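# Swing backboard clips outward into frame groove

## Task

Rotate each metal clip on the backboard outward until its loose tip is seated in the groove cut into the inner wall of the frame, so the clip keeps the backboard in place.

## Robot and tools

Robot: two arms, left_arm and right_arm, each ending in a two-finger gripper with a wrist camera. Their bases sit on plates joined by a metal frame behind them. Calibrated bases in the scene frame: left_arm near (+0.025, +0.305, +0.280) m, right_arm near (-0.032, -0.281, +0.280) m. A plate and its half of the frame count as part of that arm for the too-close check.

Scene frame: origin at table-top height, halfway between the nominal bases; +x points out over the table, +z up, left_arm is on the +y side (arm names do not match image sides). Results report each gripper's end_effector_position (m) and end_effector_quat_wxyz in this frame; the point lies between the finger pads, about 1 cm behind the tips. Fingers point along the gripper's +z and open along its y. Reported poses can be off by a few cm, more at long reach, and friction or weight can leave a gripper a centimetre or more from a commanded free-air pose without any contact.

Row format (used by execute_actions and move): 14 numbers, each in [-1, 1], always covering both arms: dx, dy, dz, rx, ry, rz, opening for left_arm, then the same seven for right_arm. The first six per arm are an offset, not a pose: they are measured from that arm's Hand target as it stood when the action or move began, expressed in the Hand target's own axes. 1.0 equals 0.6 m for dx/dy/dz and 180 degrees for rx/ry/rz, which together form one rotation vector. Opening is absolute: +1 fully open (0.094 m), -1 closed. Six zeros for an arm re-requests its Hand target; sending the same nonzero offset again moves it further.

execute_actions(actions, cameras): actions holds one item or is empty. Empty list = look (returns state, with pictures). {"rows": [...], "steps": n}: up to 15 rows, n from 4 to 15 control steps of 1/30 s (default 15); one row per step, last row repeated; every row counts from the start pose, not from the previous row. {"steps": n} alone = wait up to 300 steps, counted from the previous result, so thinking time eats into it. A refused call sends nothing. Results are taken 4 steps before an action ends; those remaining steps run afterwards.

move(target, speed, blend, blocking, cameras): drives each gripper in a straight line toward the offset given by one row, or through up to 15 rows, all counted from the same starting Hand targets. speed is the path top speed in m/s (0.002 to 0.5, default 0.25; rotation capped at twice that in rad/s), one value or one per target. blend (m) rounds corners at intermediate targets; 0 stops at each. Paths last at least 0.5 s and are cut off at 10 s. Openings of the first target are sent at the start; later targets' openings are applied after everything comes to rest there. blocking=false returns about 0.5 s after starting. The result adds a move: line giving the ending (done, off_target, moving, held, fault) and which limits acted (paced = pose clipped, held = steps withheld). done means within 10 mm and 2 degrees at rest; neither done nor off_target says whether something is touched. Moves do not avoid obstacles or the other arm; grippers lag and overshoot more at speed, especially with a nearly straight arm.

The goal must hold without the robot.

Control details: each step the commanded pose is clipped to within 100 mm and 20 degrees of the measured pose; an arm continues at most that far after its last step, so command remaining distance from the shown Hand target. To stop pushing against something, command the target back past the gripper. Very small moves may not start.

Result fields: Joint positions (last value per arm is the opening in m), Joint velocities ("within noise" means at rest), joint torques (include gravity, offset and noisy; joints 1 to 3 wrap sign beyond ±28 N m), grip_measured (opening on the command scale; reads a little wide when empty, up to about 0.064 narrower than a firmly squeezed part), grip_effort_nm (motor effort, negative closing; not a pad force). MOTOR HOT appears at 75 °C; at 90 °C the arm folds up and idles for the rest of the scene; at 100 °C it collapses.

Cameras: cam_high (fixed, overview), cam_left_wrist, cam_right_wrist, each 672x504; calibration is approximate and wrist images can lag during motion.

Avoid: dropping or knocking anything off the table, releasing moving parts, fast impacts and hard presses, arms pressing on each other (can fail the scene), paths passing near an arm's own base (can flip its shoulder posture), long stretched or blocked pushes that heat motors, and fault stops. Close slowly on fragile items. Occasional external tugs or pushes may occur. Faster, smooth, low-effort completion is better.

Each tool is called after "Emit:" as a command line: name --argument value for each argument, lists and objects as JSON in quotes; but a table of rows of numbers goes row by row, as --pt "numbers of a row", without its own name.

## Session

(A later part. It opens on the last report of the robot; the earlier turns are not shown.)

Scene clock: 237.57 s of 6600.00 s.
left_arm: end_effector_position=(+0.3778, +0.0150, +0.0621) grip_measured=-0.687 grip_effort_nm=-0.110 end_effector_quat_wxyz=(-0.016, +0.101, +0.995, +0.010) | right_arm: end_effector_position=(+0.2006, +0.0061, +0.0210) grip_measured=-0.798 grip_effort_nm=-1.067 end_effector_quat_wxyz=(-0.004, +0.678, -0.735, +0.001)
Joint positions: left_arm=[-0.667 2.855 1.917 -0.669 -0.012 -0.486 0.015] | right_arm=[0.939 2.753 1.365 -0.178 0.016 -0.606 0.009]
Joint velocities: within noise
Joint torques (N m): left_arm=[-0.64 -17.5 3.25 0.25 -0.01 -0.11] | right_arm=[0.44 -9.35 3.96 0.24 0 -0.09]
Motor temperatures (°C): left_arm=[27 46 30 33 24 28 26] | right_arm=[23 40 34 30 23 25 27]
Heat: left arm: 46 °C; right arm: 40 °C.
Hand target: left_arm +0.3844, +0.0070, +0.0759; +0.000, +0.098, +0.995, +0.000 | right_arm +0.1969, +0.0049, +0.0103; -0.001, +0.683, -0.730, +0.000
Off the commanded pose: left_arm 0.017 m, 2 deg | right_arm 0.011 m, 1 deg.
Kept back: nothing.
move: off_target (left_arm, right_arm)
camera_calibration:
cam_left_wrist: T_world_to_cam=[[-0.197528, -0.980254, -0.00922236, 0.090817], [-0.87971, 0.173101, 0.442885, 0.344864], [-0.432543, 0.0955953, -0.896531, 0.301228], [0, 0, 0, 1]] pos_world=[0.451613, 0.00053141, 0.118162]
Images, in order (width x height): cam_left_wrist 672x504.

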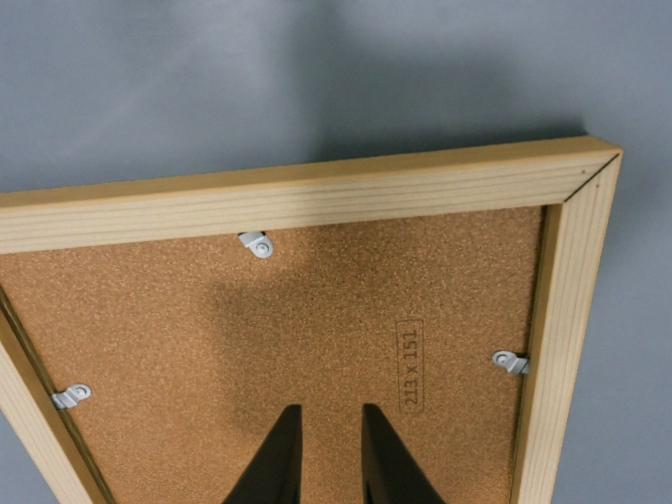

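Emit:
move --pt "-0.0269 0.041 0.0565 0 0 -0.027 -0.6 0 0 0 0 0 0 -0.9" --speed 0.15 --cameras '["cam_left_wrist"]'

Scene clock: 238.93 s of 6600.00 s.
left_arm: end_effector_position=(+0.4010, +0.0335, +0.0451) grip_measured=-0.603 grip_effort_nm=0.154 end_effector_quat_wxyz=(-0.007, +0.057, +0.998, +0.004) | right_arm: end_effector_position=(+0.2006, +0.0061, +0.0210) grip_measured=-0.798 grip_effort_nm=-1.067 end_effector_quat_wxyz=(-0.004, +0.678, -0.735, +0.001)
Joint positions: left_arm=[-0.604 2.91 1.961 -0.636 -0.012 -0.51 0.019] | right_arm=[0.939 2.753 1.365 -0.178 0.016 -0.606 0.009]
Joint velocities: within noise
Joint torques (N m): left_arm=[-0.57 -12.66 6.05 0.27 -0.01 -0.11] | right_arm=[0.47 -9.32 4.12 0.24 0 -0.11]
Motor temperatures (°C): left_arm=[27 45 30 33 24 28 26] | right_arm=[23 40 34 30 23 25 27]
Heat: left arm: 45 °C; right arm: 40 °C.
Hand target: left_arm +0.4052, +0.0280, +0.0420; +0.000, +0.056, +0.998, +0.000 | right_arm +0.1969, +0.0049, +0.0103; -0.001, +0.683, -0.730, +0.000
Off the commanded pose: left_arm 0.008 m, 1 deg | right_arm 0.011 m, 1 deg.
Kept back: nothing.
move: off_target (right_arm)
camera_calibration:
cam_left_wrist: T_world_to_cam=[[-0.110885, -0.993833, 0.000306777, 0.0785915], [-0.89922, 0.10046, 0.425807, 0.380645], [-0.423212, 0.0469396, -0.904814, 0.292563], [0, 0, 0, 1]] pos_world=[0.474814, 0.0261346, 0.10261]
Images, in order (width x height): cam_left_wrist 672x504.

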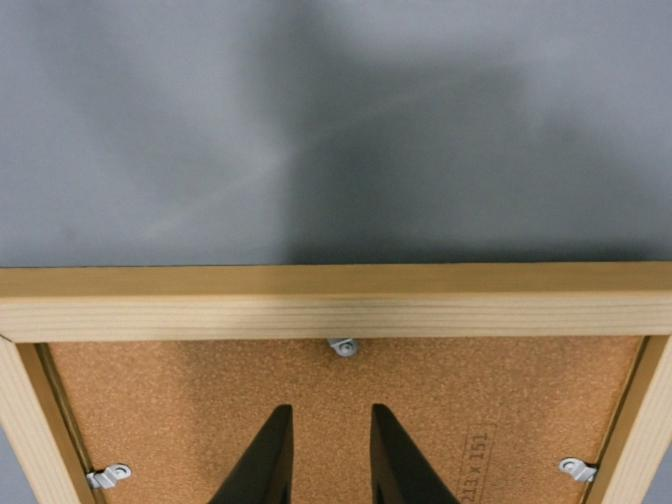

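Emit:
move --pt "0.0 -0.006 0.01 0 0 0 -0.6 0 0 0 0 0 0 -0.9" --pt "0.0 -0.006 0.028 0 0 0 -0.6 0 0 0 0 0 0 -0.9" --speed 0.1 --cameras '["cam_left_wrist"]'

Scene clock: 239.97 s of 6600.00 s.
left_arm: end_effector_position=(+0.3997, +0.0309, +0.0280) grip_measured=-0.603 grip_effort_nm=0.159 end_effector_quat_wxyz=(-0.009, +0.057, +0.998, +0.005) | right_arm: end_effector_position=(+0.2006, +0.0061, +0.0210) grip_measured=-0.798 grip_effort_nm=-1.072 end_effector_quat_wxyz=(-0.004, +0.678, -0.735, +0.001)
Joint positions: left_arm=[-0.61 2.97 2.01 -0.63 -0.012 -0.516 0.019] | right_arm=[0.939 2.753 1.365 -0.178 0.016 -0.606 0.009]
Joint velocities: within noise
Joint torques (N m): left_arm=[-0.64 -12.67 6.13 0.27 -0.01 -0.11] | right_arm=[0.49 -9.46 4.11 0.24 0.01 -0.1]
Motor temperatures (°C): left_arm=[27 45 31 33 24 28 26] | right_arm=[23 39 34 30 23 25 27]
Heat: left arm: 45 °C; right arm: 39 °C.
Hand target: left_arm +0.4047, +0.0244, +0.0251; +0.000, +0.056, +0.998, +0.000 | right_arm +0.1969, +0.0049, +0.0103; -0.001, +0.683, -0.730, +0.000
Off the commanded pose: left_arm 0.009 m, 1 deg | right_arm 0.011 m, 1 deg.
Kept back: nothing.
move: off_target (right_arm)
camera_calibration:
cam_left_wrist: T_world_to_cam=[[-0.110565, -0.993867, -0.00182005, 0.0758011], [-0.89785, 0.099098, 0.429005, 0.38639], [-0.426193, 0.0490672, -0.9033, 0.277702], [0, 0, 0, 1]] pos_world=[0.473655, 0.0234197, 0.0852229]
Images, in order (width x height): cam_left_wrist 672x504.

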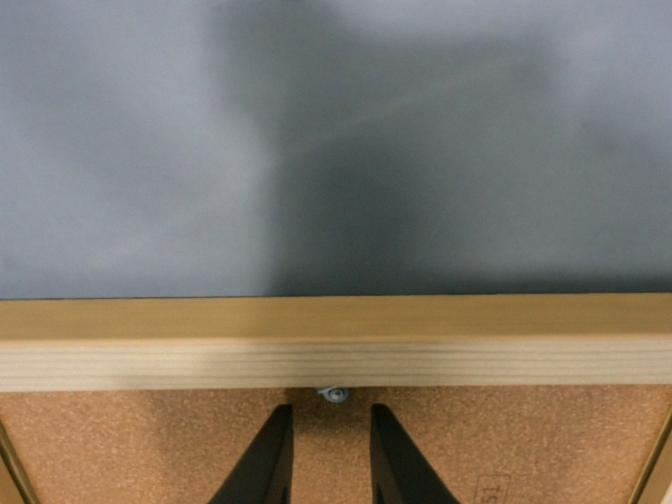

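Emit:
move --pt "0.0 0 0.018 0 0 0 -0.6 0 0 0 0 0 0 -0.9" --pt "-0.008 0 0.018 0 0 0 -0.6 0 0 0 0 0 0 -0.9" --speed 0.08 --cameras '["cam_left_wrist"]'

Scene clock: 240.90 s of 6600.00 s.
left_arm: end_effector_position=(+0.4062, +0.0261, +0.0254) grip_measured=-0.603 grip_effort_nm=0.154 end_effector_quat_wxyz=(-0.007, +0.057, +0.998, +0.004) | right_arm: end_effector_position=(+0.2008, +0.0063, +0.0210) grip_measured=-0.798 grip_effort_nm=-1.067 end_effector_quat_wxyz=(-0.005, +0.679, -0.735, +0.001)
Joint positions: left_arm=[-0.61 3.003 2.077 -0.658 -0.012 -0.517 0.019] | right_arm=[0.939 2.753 1.365 -0.176 0.016 -0.606 0.009]
Joint velocities: within noise
Joint torques (N m): left_arm=[-0.18 -11.4 6.11 0.43 -0.02 -0.06] | right_arm=[0.49 -9.37 4.03 0.22 0.02 -0.11]
Motor temperatures (°C): left_arm=[27 45 31 33 24 27 26] | right_arm=[23 39 34 30 23 25 27]
Heat: left arm: 45 °C; right arm: 39 °C.
Hand target: left_arm +0.4095, +0.0239, +0.0143; +0.000, +0.056, +0.998, +0.000 | right_arm +0.1969, +0.0049, +0.0103; -0.001, +0.683, -0.730, +0.000
Off the commanded pose: left_arm 0.012 m, 1 deg | right_arm 0.011 m, 1 deg.
Kept back: nothing.
move: off_target (left_arm, right_arm)
camera_calibration:
cam_left_wrist: T_world_to_cam=[[-0.110112, -0.993919, 0.00082471, 0.0715177], [-0.899739, 0.10003, 0.424811, 0.394645], [-0.42231, 0.0460346, -0.905282, 0.276924], [0, 0, 0, 1]] pos_world=[0.4799, 0.0188582, 0.0829862]
Images, in order (width x height): cam_left_wrist 672x504.

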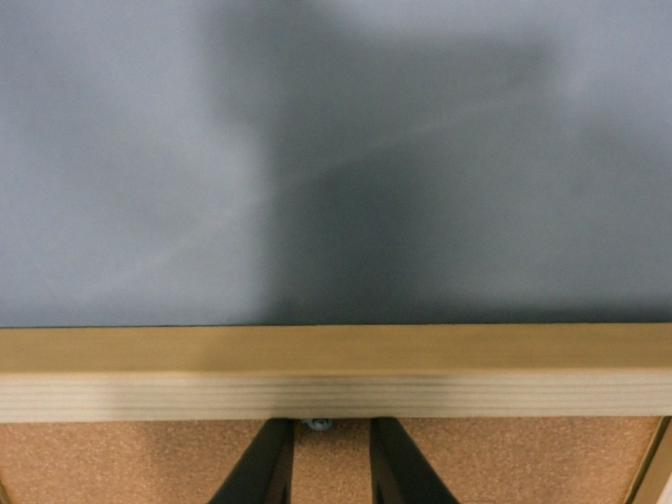

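Emit:
move --pt "0.012 0.012 0 0 0 0 -0.6 0 0 0 0 0 0 -0.9" --pt "-0.006 0.007 0.0 0 0 0 -0.6 0 0 0 0 0 0 -0.9" --speed 0.08 --cameras '["cam_left_wrist"]'

Emit:
zoom_image --camera "cam_left_wrist" --region '[260, 380, 400, 485]'

Scene clock: 241.83 s of 6600.00 s.
left_arm: end_effector_position=(+0.4071, +0.0271, +0.0254) grip_measured=-0.603 grip_effort_nm=0.149 end_effector_quat_wxyz=(-0.008, +0.056, +0.998, +0.004) | right_arm: end_effector_position=(+0.2008, +0.0063, +0.0210) grip_measured=-0.798 grip_effort_nm=-1.067 end_effector_quat_wxyz=(-0.005, +0.679, -0.735, +0.001)
Joint positions: left_arm=[-0.607 3.007 2.086 -0.666 -0.012 -0.516 0.019] | right_arm=[0.939 2.753 1.365 -0.176 0.016 -0.606 0.009]
Joint velocities: within noise
Joint torques (N m): left_arm=[0.44 -11.43 6.15 0.46 -0.04 0.03] | right_arm=[0.36 -9.39 3.99 0.24 0 -0.07]
Motor temperatures (°C): left_arm=[27 45 31 33 24 27 26] | right_arm=[23 39 34 30 23 25 27]
Heat: left arm: 45 °C; right arm: 39 °C.
Hand target: left_arm +0.4136, +0.0276, +0.0144; +0.000, +0.056, +0.998, +0.000 | right_arm +0.1969, +0.0049, +0.0103; -0.001, +0.683, -0.730, +0.000
Off the commanded pose: left_arm 0.013 m, 1 deg | right_arm 0.011 m, 1 deg.
Kept back: nothing.
move: off_target (left_arm, right_arm)
camera_calibration:
cam_left_wrist: T_world_to_cam=[[-0.107871, -0.994165, -0.00037222, 0.0717586], [-0.898798, 0.0973633, 0.427414, 0.395025], [-0.424884, 0.0464401, -0.904056, 0.278246], [0, 0, 0, 1]] pos_world=[0.48101, 0.0199572, 0.0827378]
Images, in order (width x height): cam_left_wrist 672x504.

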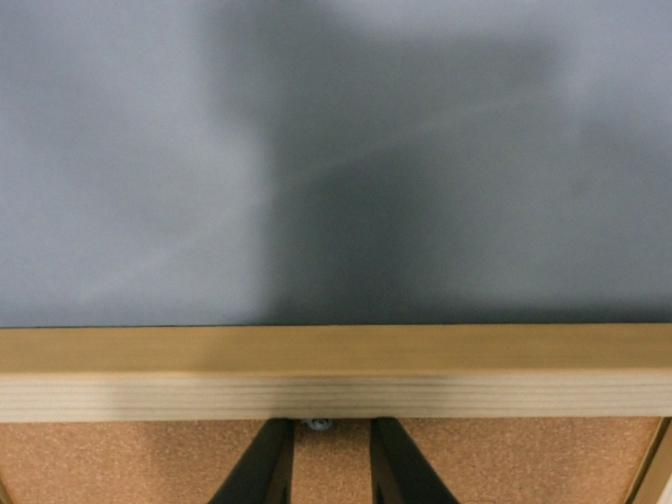

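Scaled by 3.600 from the camera's 672x504 image, which has a finer 960x720 frame.

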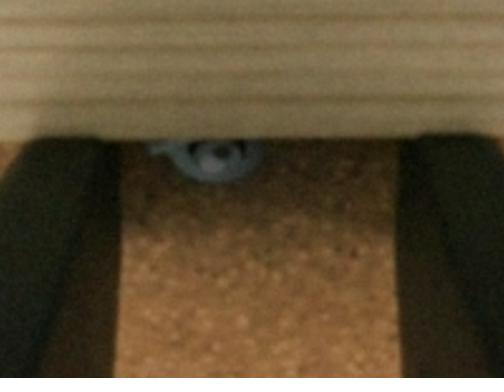

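Emit:
move --pt "0.0 0.004 0 0 0 0 -0.75 0 0 0 0 0 0 -0.9" --pt "0.0 0.004 0 0 0 0 -0.85 0 0 0 0 0 0 -0.9" --pt "0.0 0.004 0 0 0 0 -0.95 0 0 0 0 0 0 -0.9" --speed 0.08 --cameras '["cam_left_wrist"]'

Emit:
zoom_image --camera "cam_left_wrist" --region '[260, 380, 400, 485]'

Scene clock: 245.17 s of 6600.00 s.
left_arm: end_effector_position=(+0.4064, +0.0284, +0.0254) grip_measured=-0.934 grip_effort_nm=-0.994 end_effector_quat_wxyz=(-0.013, +0.057, +0.998, +0.002) | right_arm: end_effector_position=(+0.2009, +0.0064, +0.0210) grip_measured=-0.798 grip_effort_nm=-1.062 end_effector_quat_wxyz=(-0.005, +0.678, -0.735, +0.001)
Joint positions: left_arm=[-0.602 3.008 2.086 -0.672 -0.002 -0.509 0.003] | right_arm=[0.939 2.753 1.365 -0.176 0.016 -0.606 0.009]
Joint velocities: within noise
Joint torques (N m): left_arm=[0.38 -11.82 5.38 0.52 -0.13 0.01] | right_arm=[0.43 -9.32 4.18 0.25 0.03 -0.07]
Motor temperatures (°C): left_arm=[27 45 30 33 24 27 26] | right_arm=[23 39 34 30 23 25 27]
Heat: left arm: 45 °C; right arm: 39 °C.
Hand target: left_arm +0.4137, +0.0300, +0.0144; +0.000, +0.056, +0.998, +0.000 | right_arm +0.1969, +0.0049, +0.0103; -0.001, +0.683, -0.730, +0.000
Off the commanded pose: left_arm 0.013 m, 2 deg | right_arm 0.012 m, 1 deg.
Kept back: nothing.
move: off_target (left_arm, right_arm); target 2's new opening was sent with left_arm's hand 0.013 m and 1 deg from that target; target 3's new opening was sent with left_arm's hand 0.013 m and 1 deg from that target
camera_calibration:
cam_left_wrist: T_world_to_cam=[[-0.109995, -0.993918, 0.00521971, 0.0737037], [-0.894127, 0.101242, 0.436219, 0.392018], [-0.434095, 0.0433148, -0.899825, 0.281588], [0, 0, 0, 1]] pos_world=[0.480856, 0.0213698, 0.0819898]
Images, in order (width x height): cam_left_wrist 672x504.

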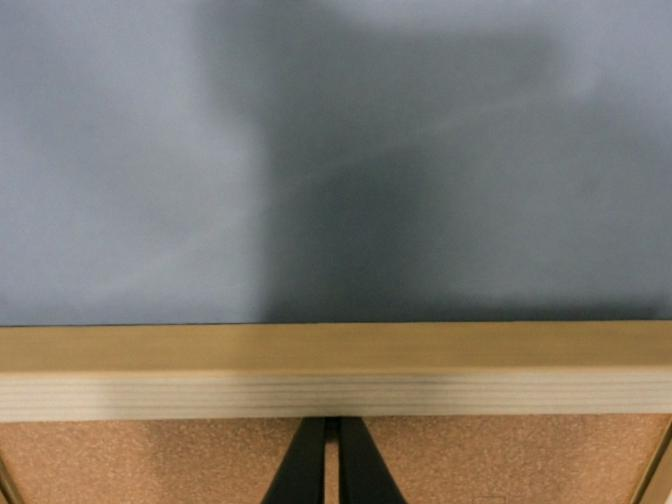

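Scaled by 3.600 from the camera's 672x504 image, which has a finer 960x720 frame.

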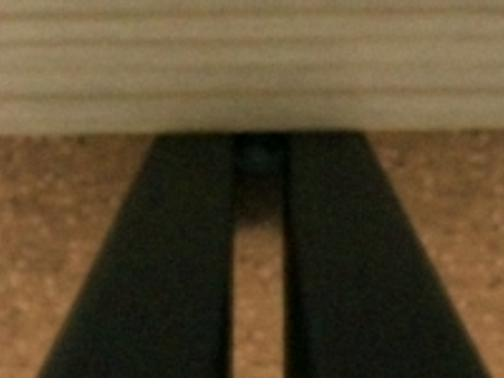

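Emit:
move --pt "0.0 0.0 0 0 0 0 -0.6 0 0 0 0 0 0 -0.9" --pt "0.05 0.0 -0.06 0 0 0 -0.6 0 0 0 0 0 0 -0.9" --speed 0.12 --cameras '["cam_left_wrist"]'

Emit:
zoom_image --camera "cam_left_wrist" --region '[260, 150, 420, 270]'

Scene clock: 248.13 s of 6600.00 s.
left_arm: end_effector_position=(+0.3767, +0.0386, +0.0398) grip_measured=-0.603 grip_effort_nm=0.159 end_effector_quat_wxyz=(-0.016, +0.058, +0.998, +0.005) | right_arm: end_effector_position=(+0.2009, +0.0064, +0.0210) grip_measured=-0.798 grip_effort_nm=-1.062 end_effector_quat_wxyz=(-0.005, +0.678, -0.735, +0.001)
Joint positions: left_arm=[-0.624 2.866 1.825 -0.56 -0.005 -0.528 0.019] | right_arm=[0.939 2.753 1.365 -0.176 0.016 -0.606 0.009]
Joint velocities: within noise
Joint torques (N m): left_arm=[-0.55 -16.43 2.99 0.25 -0.09 -0.11] | right_arm=[0.53 -9.32 4.03 0.26 0.01 -0.09]
Motor temperatures (°C): left_arm=[27 45 30 33 24 27 26] | right_arm=[23 39 33 30 23 25 27]
Heat: left arm: 45 °C; right arm: 39 °C.
Hand target: left_arm +0.3839, +0.0333, +0.0504; +0.000, +0.056, +0.998, +0.000 | right_arm +0.1969, +0.0049, +0.0103; -0.001, +0.683, -0.730, +0.000
Off the commanded pose: left_arm 0.014 m, 2 deg | right_arm 0.012 m, 1 deg.
Kept back: nothing.
move: off_target (left_arm, right_arm)
camera_calibration:
cam_left_wrist: T_world_to_cam=[[-0.112439, -0.993658, -0.0011462, 0.0816714], [-0.891805, 0.100405, 0.441137, 0.357103], [-0.438224, 0.0506232, -0.897439, 0.282437], [0, 0, 0, 1]] pos_world=[0.451421, 0.0310006, 0.0960321]
Images, in order (width x height): cam_left_wrist 672x504.

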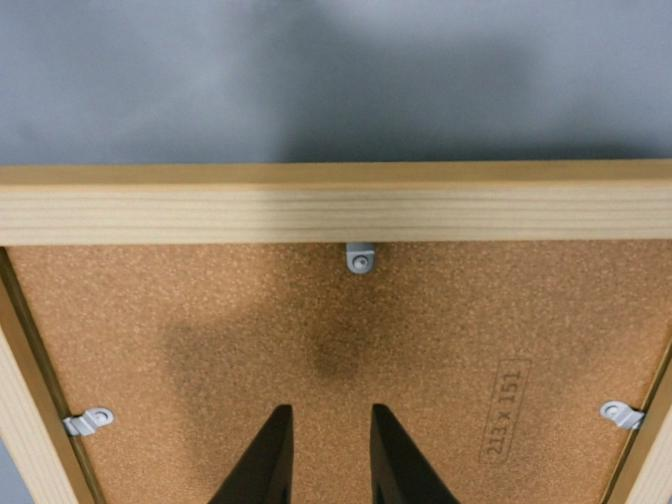

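Scaled by 3.150 from the camera's 672x504 image, which has a finer 960x720 frame.

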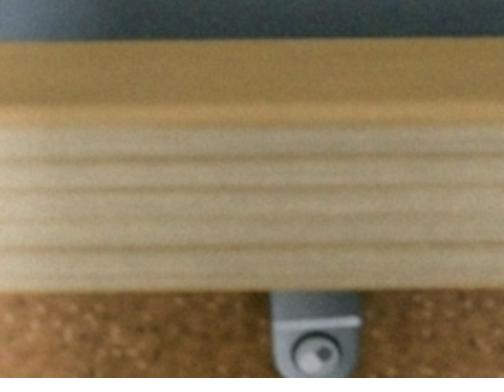

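Emit:
move --pt "0.0337 0.107 -0.04 0 0 0.5 -0.6 0 0 0 0 0 0 -0.9" --pt "0.0337 0.107 0.012 0 0 0.5 -0.6 0 0 0 0 0 0 -0.9" --speed '[0.4,0.15]' --cameras '["cam_left_wrist"]'

Scene clock: 251.43 s of 6600.00 s.
left_arm: end_effector_position=(+0.3643, +0.1017, +0.0459) grip_measured=-0.603 grip_effort_nm=0.159 end_effector_quat_wxyz=(-0.009, +0.745, +0.667, +0.000) | right_arm: end_effector_position=(+0.2009, +0.0064, +0.0210) grip_measured=-0.798 grip_effort_nm=-1.067 end_effector_quat_wxyz=(-0.005, +0.678, -0.735, +0.001)
Joint positions: left_arm=[-0.521 2.722 1.496 -0.359 -0.018 1.139 0.019] | right_arm=[0.939 2.753 1.365 -0.176 0.016 -0.606 0.009]
Joint velocities: within noise
Joint torques (N m): left_arm=[0.28 -11.25 4.49 0.28 0.05 0.03] | right_arm=[0.47 -9.33 4.14 0.26 0.01 -0.1]
Motor temperatures (°C): left_arm=[27 45 30 33 24 27 26] | right_arm=[23 39 33 30 23 25 27]
Heat: left arm: 45 °C; right arm: 39 °C.
Hand target: left_arm +0.3710, +0.0995, +0.0432; +0.000, +0.745, +0.667, +0.000 | right_arm +0.1969, +0.0049, +0.0103; -0.001, +0.683, -0.730, +0.000
Off the commanded pose: left_arm 0.008 m, 1 deg | right_arm 0.012 m, 1 deg.
Kept back: nothing.
move: off_target (right_arm)
camera_calibration:
cam_left_wrist: T_world_to_cam=[[-0.994107, 0.106376, 0.020869, 0.351307], [0.105198, 0.90019, 0.422602, -0.10662], [0.0261687, 0.422307, -0.906075, 0.0726717], [0, 0, 0, 1]] pos_world=[0.358551, 0.0279177, 0.103572]
Images, in order (width x height): cam_left_wrist 672x504.

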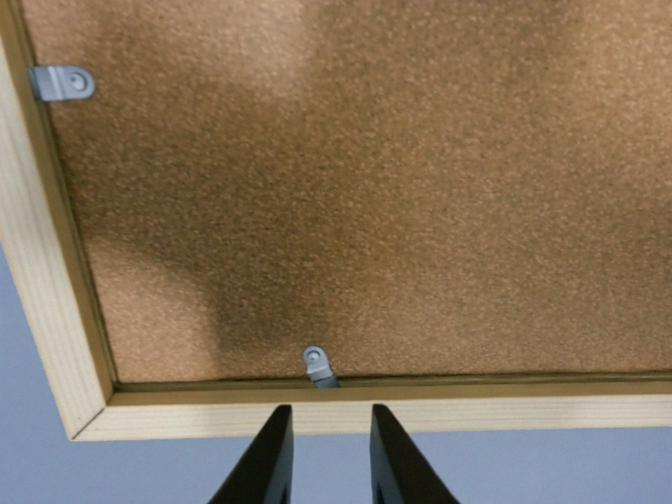

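Emit:
move --pt "-0.0057 0.009 0.01 0 0 0 -0.6 0 0 0 0 0 0 -0.9" --pt "-0.0057 0.009 0.027 0 0 0 -0.6 0 0 0 0 0 0 -0.9" --speed 0.1 --cameras '["cam_left_wrist"]'

Scene clock: 252.53 s of 6600.00 s.
left_arm: end_effector_position=(+0.3709, +0.0975, +0.0305) grip_measured=-0.603 grip_effort_nm=0.159 end_effector_quat_wxyz=(-0.006, +0.745, +0.667, +0.001) | right_arm: end_effector_position=(+0.2009, +0.0064, +0.0210) grip_measured=-0.798 grip_effort_nm=-1.067 end_effector_quat_wxyz=(-0.005, +0.678, -0.735, +0.001)
Joint positions: left_arm=[-0.521 2.785 1.559 -0.354 -0.018 1.14 0.019] | right_arm=[0.939 2.753 1.365 -0.176 0.016 -0.606 0.009]
Joint velocities: within noise
Joint torques (N m): left_arm=[0.17 -11.18 4.75 0.26 0.05 0.01] | right_arm=[0.49 -9.36 4.04 0.25 0.02 -0.07]
Motor temperatures (°C): left_arm=[27 45 30 33 24 27 26] | right_arm=[23 39 33 30 23 25 27]
Heat: left arm: 45 °C; right arm: 39 °C.
Hand target: left_arm +0.3761, +0.0954, +0.0270; +0.000, +0.745, +0.667, +0.000 | right_arm +0.1969, +0.0049, +0.0103; -0.001, +0.683, -0.730, +0.000
Off the commanded pose: left_arm 0.007 m, 1 deg | right_arm 0.012 m, 1 deg.
Kept back: nothing.
move: off_target (right_arm)
camera_calibration:
cam_left_wrist: T_world_to_cam=[[-0.994123, 0.107112, 0.0156881, 0.358656], [0.103753, 0.901364, 0.42045, -0.0965739], [0.0308946, 0.419606, -0.90718, 0.0588843], [0, 0, 0, 1]] pos_world=[0.364749, 0.0239236, 0.0883965]
Images, in order (width x height): cam_left_wrist 672x504.

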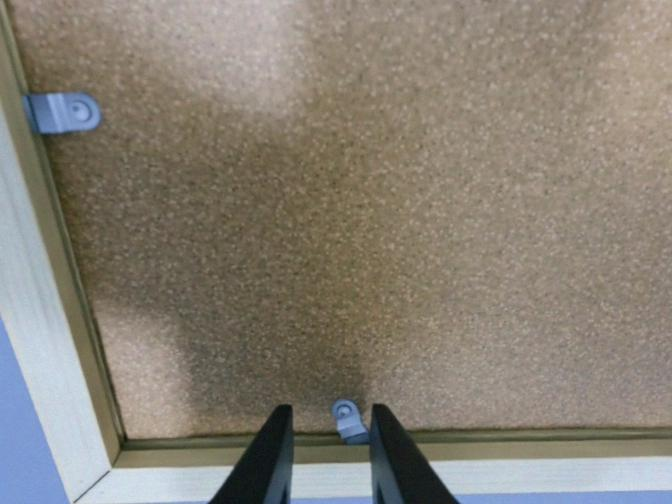

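Emit:
move --pt "0.0 -0.005 0.0 0 0 0 -0.5 0 0 0 0 0 0 -0.9" --pt "0.0 -0.005 0.023 0 0 0 -0.5 0 0 0 0 0 0 -0.9" --speed 0.1 --cameras '["cam_left_wrist"]'

Scene clock: 254.17 s of 6600.00 s.
left_arm: end_effector_position=(+0.3734, +0.0959, +0.0236) grip_measured=-0.502 grip_effort_nm=0.154 end_effector_quat_wxyz=(-0.001, +0.745, +0.667, +0.002) | right_arm: end_effector_position=(+0.2009, +0.0064, +0.0210) grip_measured=-0.798 grip_effort_nm=-1.067 end_effector_quat_wxyz=(-0.005, +0.678, -0.735, +0.001)
Joint positions: left_arm=[-0.521 2.808 1.573 -0.333 -0.019 1.14 0.023] | right_arm=[0.939 2.753 1.365 -0.176 0.016 -0.606 0.009]
Joint velocities: within noise
Joint torques (N m): left_arm=[-0.05 -9.81 4.36 0.35 0.05 -0.01] | right_arm=[0.38 -9.36 4.18 0.26 0.02 -0.12]
Motor temperatures (°C): left_arm=[27 45 30 32 24 27 26] | right_arm=[23 39 33 30 23 25 27]
Heat: left arm: 45 °C; right arm: 39 °C.
Hand target: left_arm +0.3731, +0.0958, +0.0131; +0.000, +0.746, +0.667, +0.000 | right_arm +0.1969, +0.0049, +0.0103; -0.001, +0.683, -0.730, +0.000
Off the commanded pose: left_arm 0.010 m, 0 deg | right_arm 0.012 m, 1 deg.
Kept back: nothing.
move: off_target (right_arm)
camera_calibration:
cam_left_wrist: T_world_to_cam=[[-0.994203, 0.107399, 0.00514889, 0.361743], [0.0997762, 0.903673, 0.416438, -0.0911517], [0.0400721, 0.414537, -0.90915, 0.0502954], [0, 0, 0, 1]] pos_world=[0.366725, 0.0226711, 0.0818225]
Images, in order (width x height): cam_left_wrist 672x504.

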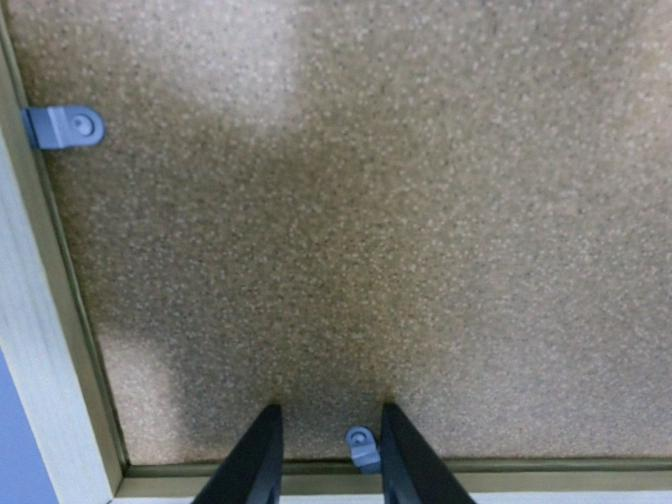

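Emit:
move --pt "0.004 -0.006 -0.02 0 0 0 -0.5 0 0 0 0 0 0 -0.9" --pt "0.006 -0.012 0.003 0 0 0 -0.5 0 0 0 0 0 0 -0.9" --speed 0.1 --cameras '["cam_left_wrist"]'

Scene clock: 255.10 s of 6600.00 s.
left_arm: end_effector_position=(+0.3733, +0.0960, +0.0232) grip_measured=-0.502 grip_effort_nm=0.154 end_effector_quat_wxyz=(+0.002, +0.745, +0.667, +0.003) | right_arm: end_effector_position=(+0.2009, +0.0064, +0.0210) grip_measured=-0.798 grip_effort_nm=-1.067 end_effector_quat_wxyz=(-0.005, +0.678, -0.735, +0.001)
Joint positions: left_arm=[-0.521 2.805 1.564 -0.32 -0.019 1.14 0.023] | right_arm=[0.939 2.753 1.365 -0.176 0.016 -0.606 0.009]
Joint velocities: within noise
Joint torques (N m): left_arm=[0.01 -10.51 1.89 0.53 0.06 -0.01] | right_arm=[0.44 -9.22 3.93 0.23 0.01 -0.09]
Motor temperatures (°C): left_arm=[27 45 30 32 24 27 26] | right_arm=[23 39 33 30 23 25 27]
Heat: left arm: 45 °C; right arm: 39 °C.
Hand target: left_arm +0.3664, +0.1001, +0.0114; +0.000, +0.746, +0.667, +0.000 | right_arm +0.1969, +0.0049, +0.0103; -0.001, +0.683, -0.730, +0.000
Off the commanded pose: left_arm 0.014 m, 0 deg | right_arm 0.012 m, 1 deg.
Kept back: nothing.
move: off_target (left_arm, right_arm)
camera_calibration:
cam_left_wrist: T_world_to_cam=[[-0.994224, 0.107325, -0.000388433, 0.361687], [0.0975303, 0.904987, 0.414109, -0.0902929], [0.0447958, 0.411679, -0.910227, 0.0484201], [0, 0, 0, 1]] pos_world=[0.366236, 0.0229623, 0.0816049]
Images, in order (width x height): cam_left_wrist 672x504.

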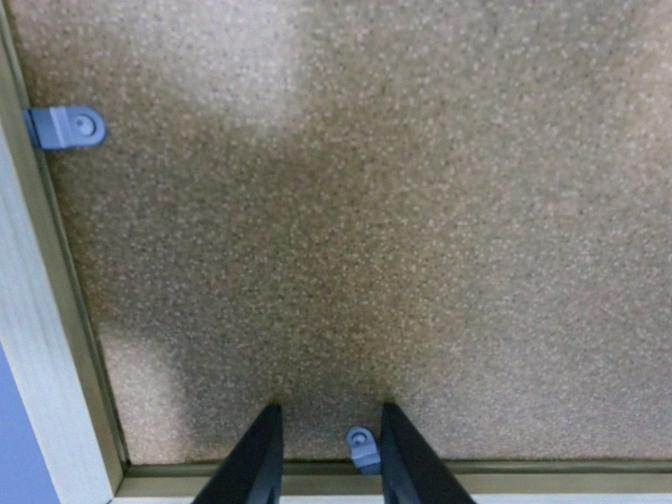

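Emit:
move --pt "0.012 0.0 0.0 0 0 0 -0.7 0 0 0 0 0 0 -0.9" --pt "0.012 0.0 0.0 0 0 0 -0.85 0 0 0 0 0 0 -0.9" --pt "0.012 0.0 0.0 0 0 0 -0.95 0 0 0 0 0 0 -0.9" --speed 0.1 --cameras '["cam_left_wrist"]'

Scene clock: 258.47 s of 6600.00 s.
left_arm: end_effector_position=(+0.3690, +0.0988, +0.0225) grip_measured=-0.933 grip_effort_nm=-1.004 end_effector_quat_wxyz=(+0.000, +0.747, +0.665, -0.005) | right_arm: end_effector_position=(+0.2012, +0.0067, +0.0210) grip_measured=-0.798 grip_effort_nm=-1.067 end_effector_quat_wxyz=(-0.006, +0.678, -0.735, +0.001)
Joint positions: left_arm=[-0.515 2.801 1.547 -0.316 -0.004 1.153 0.003] | right_arm=[0.939 2.753 1.365 -0.174 0.017 -0.606 0.009]
Joint velocities: within noise
Joint torques (N m): left_arm=[0.79 -10.52 1.77 0.57 -0.1 0.02] | right_arm=[0.47 -9.39 4.15 0.22 0.01 -0.09]
Motor temperatures (°C): left_arm=[27 45 30 32 24 27 26] | right_arm=[23 39 33 30 23 25 27]
Heat: left arm: 45 °C; right arm: 39 °C.
Hand target: left_arm +0.3671, +0.1073, +0.0113; +0.000, +0.745, +0.667, +0.000 | right_arm +0.1968, +0.0048, +0.0103; +0.000, +0.683, -0.730, +0.000
Off the commanded pose: left_arm 0.014 m, 1 deg | right_arm 0.012 m, 1 deg.
Kept back: nothing.
move: off_target (left_arm, right_arm); target 2's new opening was sent with left_arm's hand 0.015 m and 0 deg from that target; target 3's new opening was sent with left_arm's hand 0.014 m and 0 deg from that target
camera_calibration:
cam_left_wrist: T_world_to_cam=[[-0.99344, 0.113581, 0.0132989, 0.355933], [0.109197, 0.907651, 0.405273, -0.0964892], [0.0339603, 0.404066, -0.914099, 0.0517433], [0, 0, 0, 1]] pos_world=[0.362377, 0.0262437, 0.0816694]
Images, in order (width x height): cam_left_wrist 672x504.

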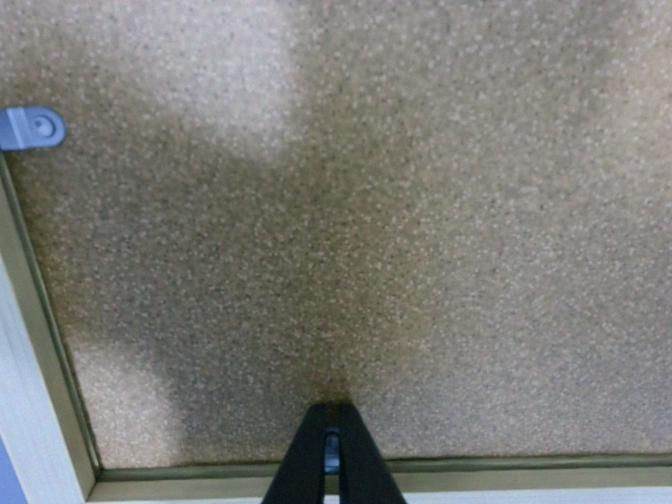

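Squeezed straight. Release, lift, and move toward E.

Emit:
move --pt "0.0 0.0 0.0 0 0 0 -0.6 0 0 0 0 0 0 -0.9" --pt "-0.002 0.0 -0.07 0 0 0 -0.6 0 0 0 0 0 0 -0.9" --pt "-0.015 -0.158 -0.07 0 0 0 -0.5 0 0 0 0 0 0 -0.9" --speed '[0.1,0.15,0.25]' --cameras '["cam_left_wrist"]'

Scene clock: 260.47 s of 6600.00 s.
left_arm: end_effector_position=(+0.2763, +0.1232, +0.0455) grip_measured=-0.603 grip_effort_nm=0.159 end_effector_quat_wxyz=(-0.039, +0.750, +0.660, -0.004) | right_arm: end_effector_position=(+0.1968, +0.0066, +0.0208) grip_measured=-0.798 grip_effort_nm=-1.062 end_effector_quat_wxyz=(+0.000, +0.683, -0.730, -0.002)
Joint positions: left_arm=[-0.61 2.609 1.131 -0.168 -0.022 1.066 0.019] | right_arm=[0.945 2.753 1.365 -0.185 0.01 -0.612 0.009]
Joint velocities: within noise
Joint torques (N m): left_arm=[0.13 -10.36 2.52 0 0.06 0.04] | right_arm=[0.14 -9.46 3.96 0.29 0.03 0]
Motor temperatures (°C): left_arm=[27 45 29 32 24 27 26] | right_arm=[23 39 33 30 23 25 27]
Heat: left arm: 45 °C; right arm: 39 °C.
Hand target: left_arm +0.2781, +0.1218, +0.0460; -0.038, +0.751, +0.659, -0.008 (not the last commanded pose) | right_arm +0.1968, +0.0049, +0.0103; -0.001, +0.683, -0.730, +0.000
Off the commanded pose: left_arm 0.017 m, 5 deg | right_arm 0.011 m, 0 deg.
led back after a hold (right arm): the arm was led back toward your command in small steps, so it may still be short of it.
Kept back: nothing.
move: held (left_arm; a check stopped the path), off_target (right_arm); path passed 2 of 3 targets; target 3's new opening was not sent; limits=held
pose unreachable (left arm): on one or more control steps of this call this arm could not follow its commanded pose, so it was not sent that pose on those steps. It may still have moved: this result reports where it is.
cause: moving toward the commanded pose would bring a part of the arm too close to another arm (this arm's gripper housing and the right arm's wrist (the part past joint 4), at the place that arm is still heading or pushing toward).
pose unreachable (right arm): on one or more control steps of this call this arm could not follow its commanded pose, so it was not sent that pose on those steps. It may still have moved: this result reports where it is.
cause: moving toward the commanded pose would bring a part of the arm too close to another arm (this arm's wrist (the part past joint 4) and the left arm's gripper housing, along the way the arms are being sent, or toward where that arm still pushes).
camera_calibration:
cam_left_wrist: T_world_to_cam=[[-0.99006, 0.121536, 0.0707772, 0.256262], [0.140444, 0.881092, 0.45161, -0.125278], [-0.00747442, 0.457062, -0.889404, 0.0698195], [0, 0, 0, 1]] pos_world=[0.271831, 0.0473251, 0.100537]
Images, in order (width x height): cam_left_wrist 672x504.

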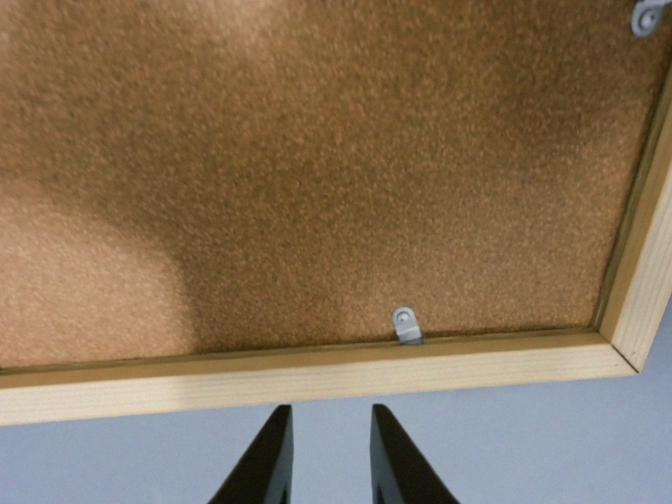

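Emit:
move --pt "0 -0.02 -0.08 0 0 0 -0.5 0 0 0 0 0 0 -0.6" --pt "0 -0.02 -0.08 0 0 0 -0.5 0 0 -0.2 0 0 0 -0.6" --pt "0 -0.02 -0.08 0 0 0 -0.5 0.3 0 -0.25 0 0 0 -0.6" --speed '[0.15,0.15,0.3]' --cameras '["cam_left_wrist","cam_right_wrist"]'

Scene clock: 261.20 s of 6600.00 s.
left_arm: end_effector_position=(+0.2762, +0.1234, +0.0455) grip_measured=-0.503 grip_effort_nm=0.164 end_effector_quat_wxyz=(-0.039, +0.750, +0.660, -0.004) | right_arm: end_effector_position=(+0.1978, +0.0077, +0.0209) grip_measured=-0.602 grip_effort_nm=0.051 end_effector_quat_wxyz=(-0.003, +0.683, -0.730, -0.002)
Joint positions: left_arm=[-0.61 2.609 1.131 -0.169 -0.023 1.067 0.023] | right_arm=[0.945 2.753 1.365 -0.179 0.011 -0.612 0.019]
Joint velocities: within noise
Joint torques (N m): left_arm=[-0.17 -10.4 1.8 0.09 0 -0.05] | right_arm=[0.16 -9.44 3.86 0.27 0.04 -0.06]
Motor temperatures (°C): left_arm=[27 45 29 32 24 27 26] | right_arm=[23 39 33 30 23 25 27]
Heat: left arm: 45 °C; right arm: 39 °C.
Hand target: left_arm +0.2762, +0.1233, +0.0455; -0.039, +0.750, +0.660, -0.004 (not the last commanded pose) | right_arm +0.1967, +0.0048, +0.0105; -0.001, +0.683, -0.730, +0.000 (not the last commanded pose)
Off the commanded pose: left_arm 0.050 m, 1 deg | right_arm 0.230 m, 0 deg.
Kept back: nothing.
move: held (left_arm; a check stopped the path), off_target (right_arm; braked when a check withheld steps of left_arm); path passed 0 of 3 targets; limits=held
pose unreachable (left arm): on one or more control steps of this call this arm could not follow its commanded pose, so it was not sent that pose on those steps. It may still have moved: this result reports where it is.
cause: moving toward the commanded pose would bring a part of the arm too close to another arm (this arm's wrist camera and the right arm's wrist (the part past joint 4), along the way the arms are being sent, or toward where that arm still pushes).
camera_calibration:
cam_left_wrist: T_world_to_cam=[[-0.989944, 0.122286, 0.0711071, 0.256023], [0.141269, 0.880514, 0.452479, -0.125667], [-0.00727916, 0.457974, -0.888936, 0.0695442], [0, 0, 0, 1]] pos_world=[0.271707, 0.047494, 0.100477]
cam_right_wrist: T_world_to_cam=[[0.998029, -0.0627094, -0.00226955, -0.195868], [-0.0555407, -0.899614, 0.433139, 0.045868], [-0.0292036, -0.43216, -0.901324, 0.113407], [0, 0, 0, 1]] pos_world=[0.201342, 0.0779907, 0.0819048]
Images, in order (width x height): cam_left_wrist 672x504, cam_right_wrist 672x504.

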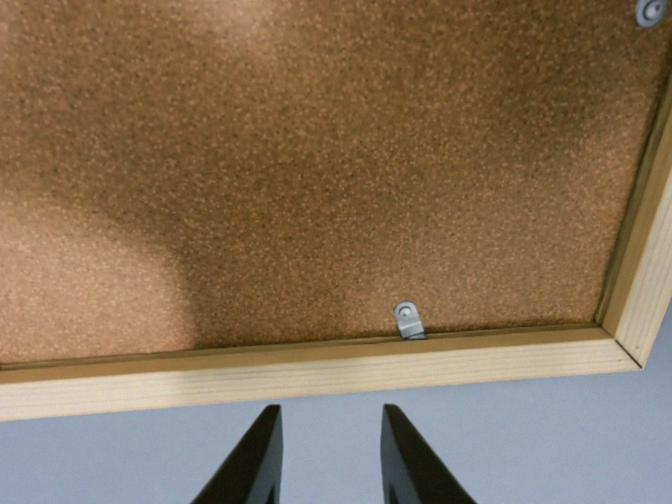

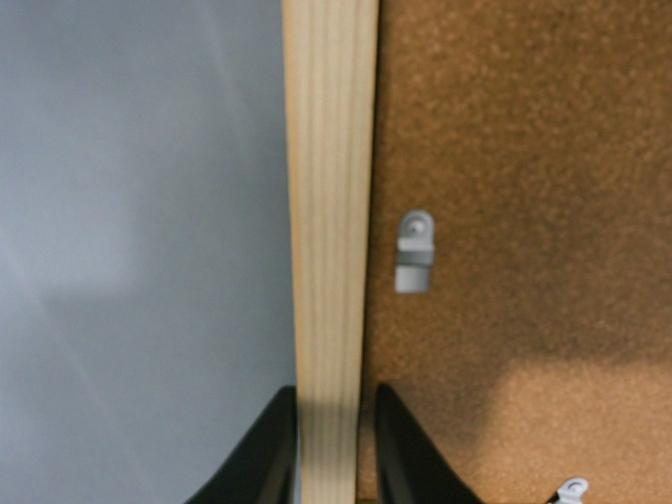

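Emit:
move --pt "0 0 0 0 0 0 -0.5 0 0 -0.13 0 0 0 -0.6" --pt "0 0 0 0 0 0 -0.5 0.3 0 -0.2 0 0 0 -0.6" --speed '[0.15,0.3]' --cameras '["cam_left_wrist","cam_right_wrist"]'

Scene clock: 262.50 s of 6600.00 s.
left_arm: end_effector_position=(+0.2764, +0.1234, +0.0455) grip_measured=-0.503 grip_effort_nm=0.154 end_effector_quat_wxyz=(-0.039, +0.750, +0.660, -0.004) | right_arm: end_effector_position=(+0.2007, +0.0096, +0.0816) grip_measured=-0.602 grip_effort_nm=0.051 end_effector_quat_wxyz=(-0.009, +0.683, -0.730, -0.002)
Joint positions: left_arm=[-0.61 2.609 1.131 -0.169 -0.024 1.067 0.023] | right_arm=[0.945 2.55 1.277 -0.283 0.012 -0.613 0.019]
Joint velocities: within noise
Joint torques (N m): left_arm=[-0.18 -10.39 1.8 0.08 -0.01 -0.05] | right_arm=[0.13 -12.34 2.73 -0.03 0.02 0.03]
Motor temperatures (°C): left_arm=[27 44 29 32 24 27 26] | right_arm=[23 40 33 30 23 25 27]
Heat: left arm: 44 °C; right arm: 40 °C.
Hand target: left_arm +0.2763, +0.1234, +0.0455; -0.039, +0.750, +0.660, -0.004 (last step not sent: back at the drive's target) | right_arm +0.1966, +0.0047, +0.0831; -0.001, +0.683, -0.730, +0.000 (last step not sent: back at the drive's target)
Off the commanded pose: left_arm 0.000 m, 0 deg | right_arm 0.191 m, 1 deg.
Kept back: nothing.
move: held (left_arm), held (right_arm; a check stopped the path); path passed 1 of 2 targets; limits=held
pose unreachable (left arm): on one or more control steps of this call this arm could not follow its commanded pose, so it was not sent that pose on those steps. On the call's last step it was still not sent that pose. It may still have moved: this result reports where it is.
cause: moving toward the commanded pose would bring a part of the arm too close to another arm (this arm's wrist (the part past joint 4) and the right arm's wrist (the part past joint 4), where that arm would come to rest).
pose unreachable (right arm): on one or more control steps of this call this arm could not follow its commanded pose, so it was not sent that pose on those steps. On the call's last step it was still not sent that pose. It may still have moved: this result reports where it is.
cause: moving toward the commanded pose would bring a part of the arm too close to another arm (this arm's wrist (the part past joint 4) and the left arm's wrist (the part past joint 4), at the place that arm is still heading or pushing toward).
camera_calibration:
cam_left_wrist: T_world_to_cam=[[-0.989991, 0.122312, 0.0704052, 0.256213], [0.140974, 0.880331, 0.452928, -0.12565], [-0.00658127, 0.458321, -0.888763, 0.0692717], [0, 0, 0, 1]] pos_world=[0.271818, 0.0475268, 0.100438]
cam_right_wrist: T_world_to_cam=[[0.998076, -0.0617528, 0.0056083, -0.199176], [-0.058266, -0.903077, 0.425508, 0.0225882], [-0.0212115, -0.425016, -0.904937, 0.167694], [0, 0, 0, 1]] pos_world=[0.203666, 0.0793717, 0.143258]
Images, in order (width x height): cam_left_wrist 672x504, cam_right_wrist 672x504.

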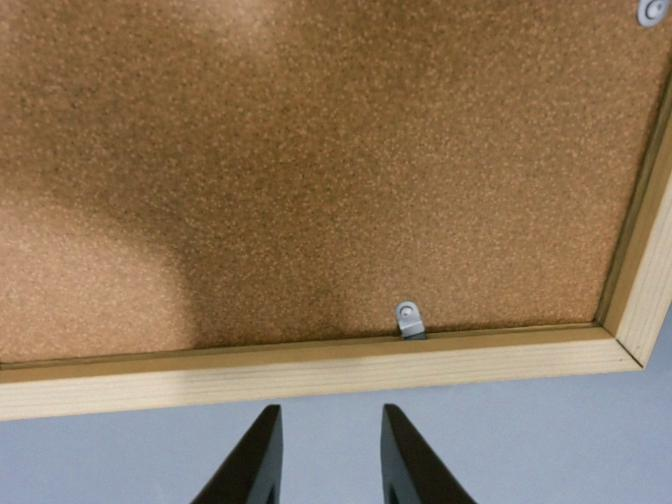

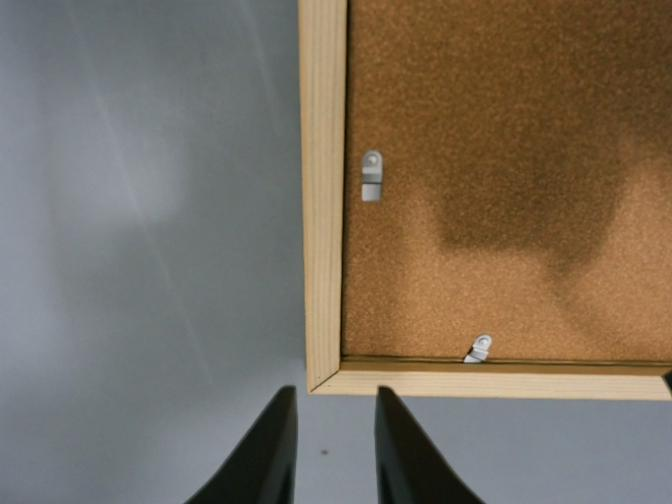

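Emit:
move --pt "0.05 0.12 -0.02 0 0 0 -0.5 0.05 0 0 0 0 0 -0.6" --pt "0.05 0.12 -0.05 0 0 0 -0.5 0.28 0.05 -0.05 0 0 0 -0.6" --speed '[0.15,0.3]' --cameras '["cam_left_wrist","cam_right_wrist"]'

Scene clock: 264.57 s of 6600.00 s.
left_arm: end_effector_position=(+0.3484, +0.1460, +0.0622) grip_measured=-0.503 grip_effort_nm=0.159 end_effector_quat_wxyz=(-0.045, +0.746, +0.664, -0.006) | right_arm: end_effector_position=(+0.1528, -0.1626, +0.1102) grip_measured=-0.602 grip_effort_nm=0.051 end_effector_quat_wxyz=(+0.009, +0.683, -0.730, +0.003)
Joint positions: left_arm=[-0.447 2.635 1.374 -0.394 -0.034 1.218 0.023] | right_arm=[0.627 2.226 0.587 0.054 0.023 -0.93 0.019]
Joint velocities: within noise
Joint torques (N m): left_arm=[-0.46 -14.23 2.97 -0.06 -0.03 0.03] | right_arm=[-0.58 -8.62 1.01 0.18 -0.08 -0.06]
Motor temperatures (°C): left_arm=[27 44 29 32 24 27 26] | right_arm=[23 40 33 30 23 25 27]
Heat: left arm: 44 °C; right arm: 40 °C.
Hand target: left_arm +0.3532, +0.1425, +0.0722; -0.039, +0.750, +0.660, -0.004 | right_arm +0.1556, -0.1608, +0.1130; -0.001, +0.683, -0.730, +0.000
Off the commanded pose: left_arm 0.012 m, 1 deg | right_arm 0.004 m, 1 deg.
held back during your reply time or a wait (left arm), on 7 control steps: a part of the arm was too close to another arm, or the arm's last command would have brought one too close.
held back during your reply time or a wait (right arm), on 7 control steps: a part of the arm was too close to another arm, or the arm's last command would have brought one too close.
Kept back: nothing.
move: off_target (left_arm)
camera_calibration:
cam_left_wrist: T_world_to_cam=[[-0.990369, 0.111033, 0.0827094, 0.324539], [0.136679, 0.879371, 0.456098, -0.161799], [-0.0220905, 0.46301, -0.886078, 0.0787963], [0, 0, 0, 1]] pos_world=[0.345269, 0.0697636, 0.116773]
cam_right_wrist: T_world_to_cam=[[0.99795, -0.0628903, -0.0118573, -0.160364], [-0.0506439, -0.889312, 0.454489, -0.149972], [-0.0391277, -0.452956, -0.890674, 0.115963], [0, 0, 0, 1]] pos_world=[0.156977, -0.0909311, 0.169544]
Images, in order (width x height): cam_left_wrist 672x504, cam_right_wrist 672x504.

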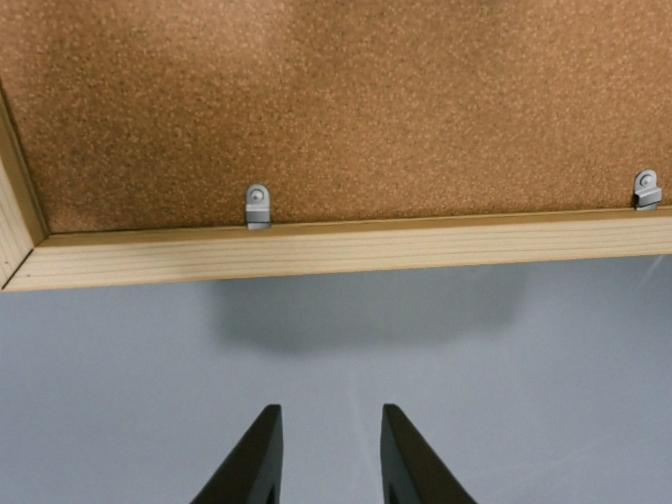

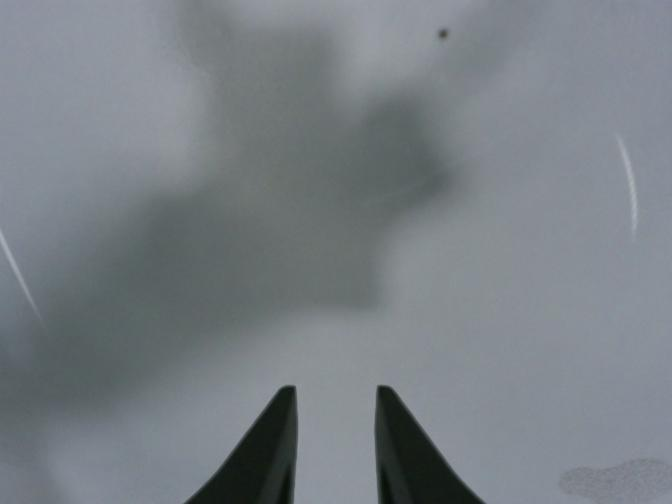

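Emit:
move --pt "-0.07 -0.136 0.0 -0.0202 -0.0146 -0.005 -0.6 0 0 0 0 0 0 -0.6" --pt "-0.07 -0.136 0.04 -0.0202 -0.0146 -0.005 -0.6 0 0 0 0 0 0 -0.6" --speed '[0.25,0.15]' --cameras '["cam_left_wrist"]'

Scene clock: 266.27 s of 6600.00 s.
left_arm: end_effector_position=(+0.2637, +0.1129, +0.0554) grip_measured=-0.597 grip_effort_nm=-0.110 end_effector_quat_wxyz=(-0.003, +0.749, +0.662, +0.000) | right_arm: end_effector_position=(+0.1532, -0.1624, +0.1102) grip_measured=-0.602 grip_effort_nm=0.046 end_effector_quat_wxyz=(+0.008, +0.684, -0.730, +0.003)
Joint positions: left_arm=[-0.658 2.545 1.014 -0.045 -0.015 1.016 0.019] | right_arm=[0.627 2.226 0.587 0.056 0.023 -0.932 0.019]
Joint velocities: within noise
Joint torques (N m): left_arm=[0.1 -8.59 2.28 0.28 0 -0.12] | right_arm=[-0.34 -8.83 1.1 0.13 -0.05 -0.05]
Motor temperatures (°C): left_arm=[27 44 29 32 24 27 26] | right_arm=[23 40 33 30 23 25 27]
Heat: left arm: 44 °C; right arm: 40 °C.
Hand target: left_arm +0.2657, +0.1124, +0.0515; +0.000, +0.746, +0.666, +0.000 | right_arm +0.1556, -0.1608, +0.1130; -0.001, +0.683, -0.730, +0.000
Off the commanded pose: left_arm 0.004 m, 1 deg | right_arm 0.004 m, 1 deg.
Kept back: nothing.
move: done
camera_calibration:
cam_left_wrist: T_world_to_cam=[[-0.992756, 0.119604, 0.0114292, 0.248483], [0.113487, 0.902225, 0.416066, -0.112269], [0.0394516, 0.414349, -0.909262, 0.0767303], [0, 0, 0, 1]] pos_world=[0.256397, 0.0397787, 0.113639]
Images, in order (width x height): cam_left_wrist 672x504.

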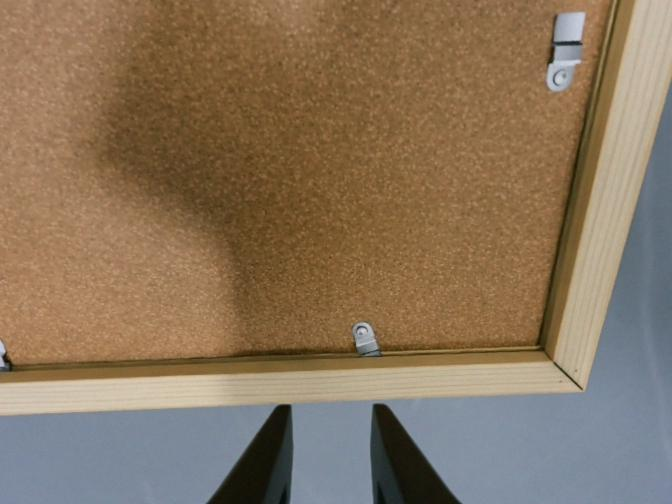

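Emit:
move --pt "-0.009 -0.015 0.01 0 0 -0.008 -0.55 0 0 0 0 0 0 -0.6" --pt "-0.009 -0.015 0.038 0 0 -0.008 -0.55 0 0 0 0 0 0 -0.6" --speed '[0.15,0.12]' --cameras '["cam_left_wrist"]'

Scene clock: 267.63 s of 6600.00 s.
left_arm: end_effector_position=(+0.2546, +0.1110, +0.0321) grip_measured=-0.553 grip_effort_nm=0.159 end_effector_quat_wxyz=(-0.004, +0.739, +0.674, +0.001) | right_arm: end_effector_position=(+0.1533, -0.1623, +0.1102) grip_measured=-0.602 grip_effort_nm=0.056 end_effector_quat_wxyz=(+0.008, +0.684, -0.730, +0.003)
Joint positions: left_arm=[-0.681 2.63 1.031 0.021 -0.016 0.96 0.021] | right_arm=[0.627 2.226 0.587 0.056 0.023 -0.932 0.019]
Joint velocities: within noise
Joint torques (N m): left_arm=[-0.4 -8.75 2.1 0.31 0.02 -0.1] | right_arm=[-0.44 -8.8 1.24 0.18 -0.04 -0.07]
Motor temperatures (°C): left_arm=[27 44 29 32 24 27 26] | right_arm=[23 40 33 30 23 25 27]
Heat: left arm: 44 °C; right arm: 40 °C.
Hand target: left_arm +0.2562, +0.1081, +0.0288; +0.000, +0.737, +0.676, +0.000 | right_arm +0.1556, -0.1608, +0.1130; -0.001, +0.683, -0.730, +0.000
Off the commanded pose: left_arm 0.005 m, 1 deg | right_arm 0.004 m, 1 deg.
Kept back: nothing.
move: done
camera_calibration:
cam_left_wrist: T_world_to_cam=[[-0.996058, 0.0877522, 0.0129842, 0.244346], [0.0851238, 0.904337, 0.418244, -0.0928621], [0.0249598, 0.417701, -0.908242, 0.0599906], [0, 0, 0, 1]] pos_world=[0.249791, 0.0374785, 0.0901524]
Images, in order (width x height): cam_left_wrist 672x504.

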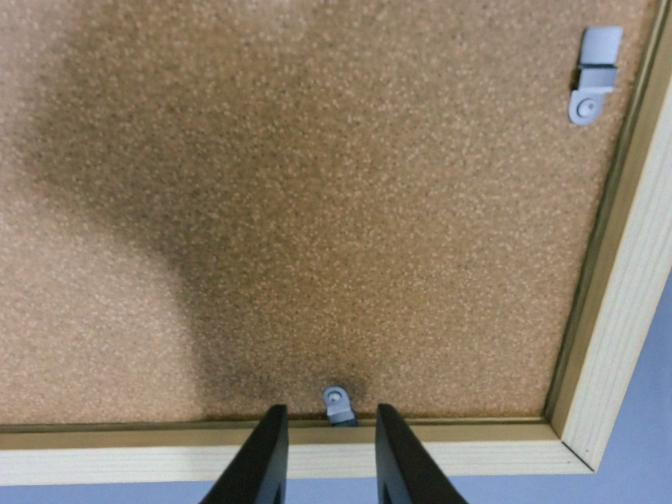

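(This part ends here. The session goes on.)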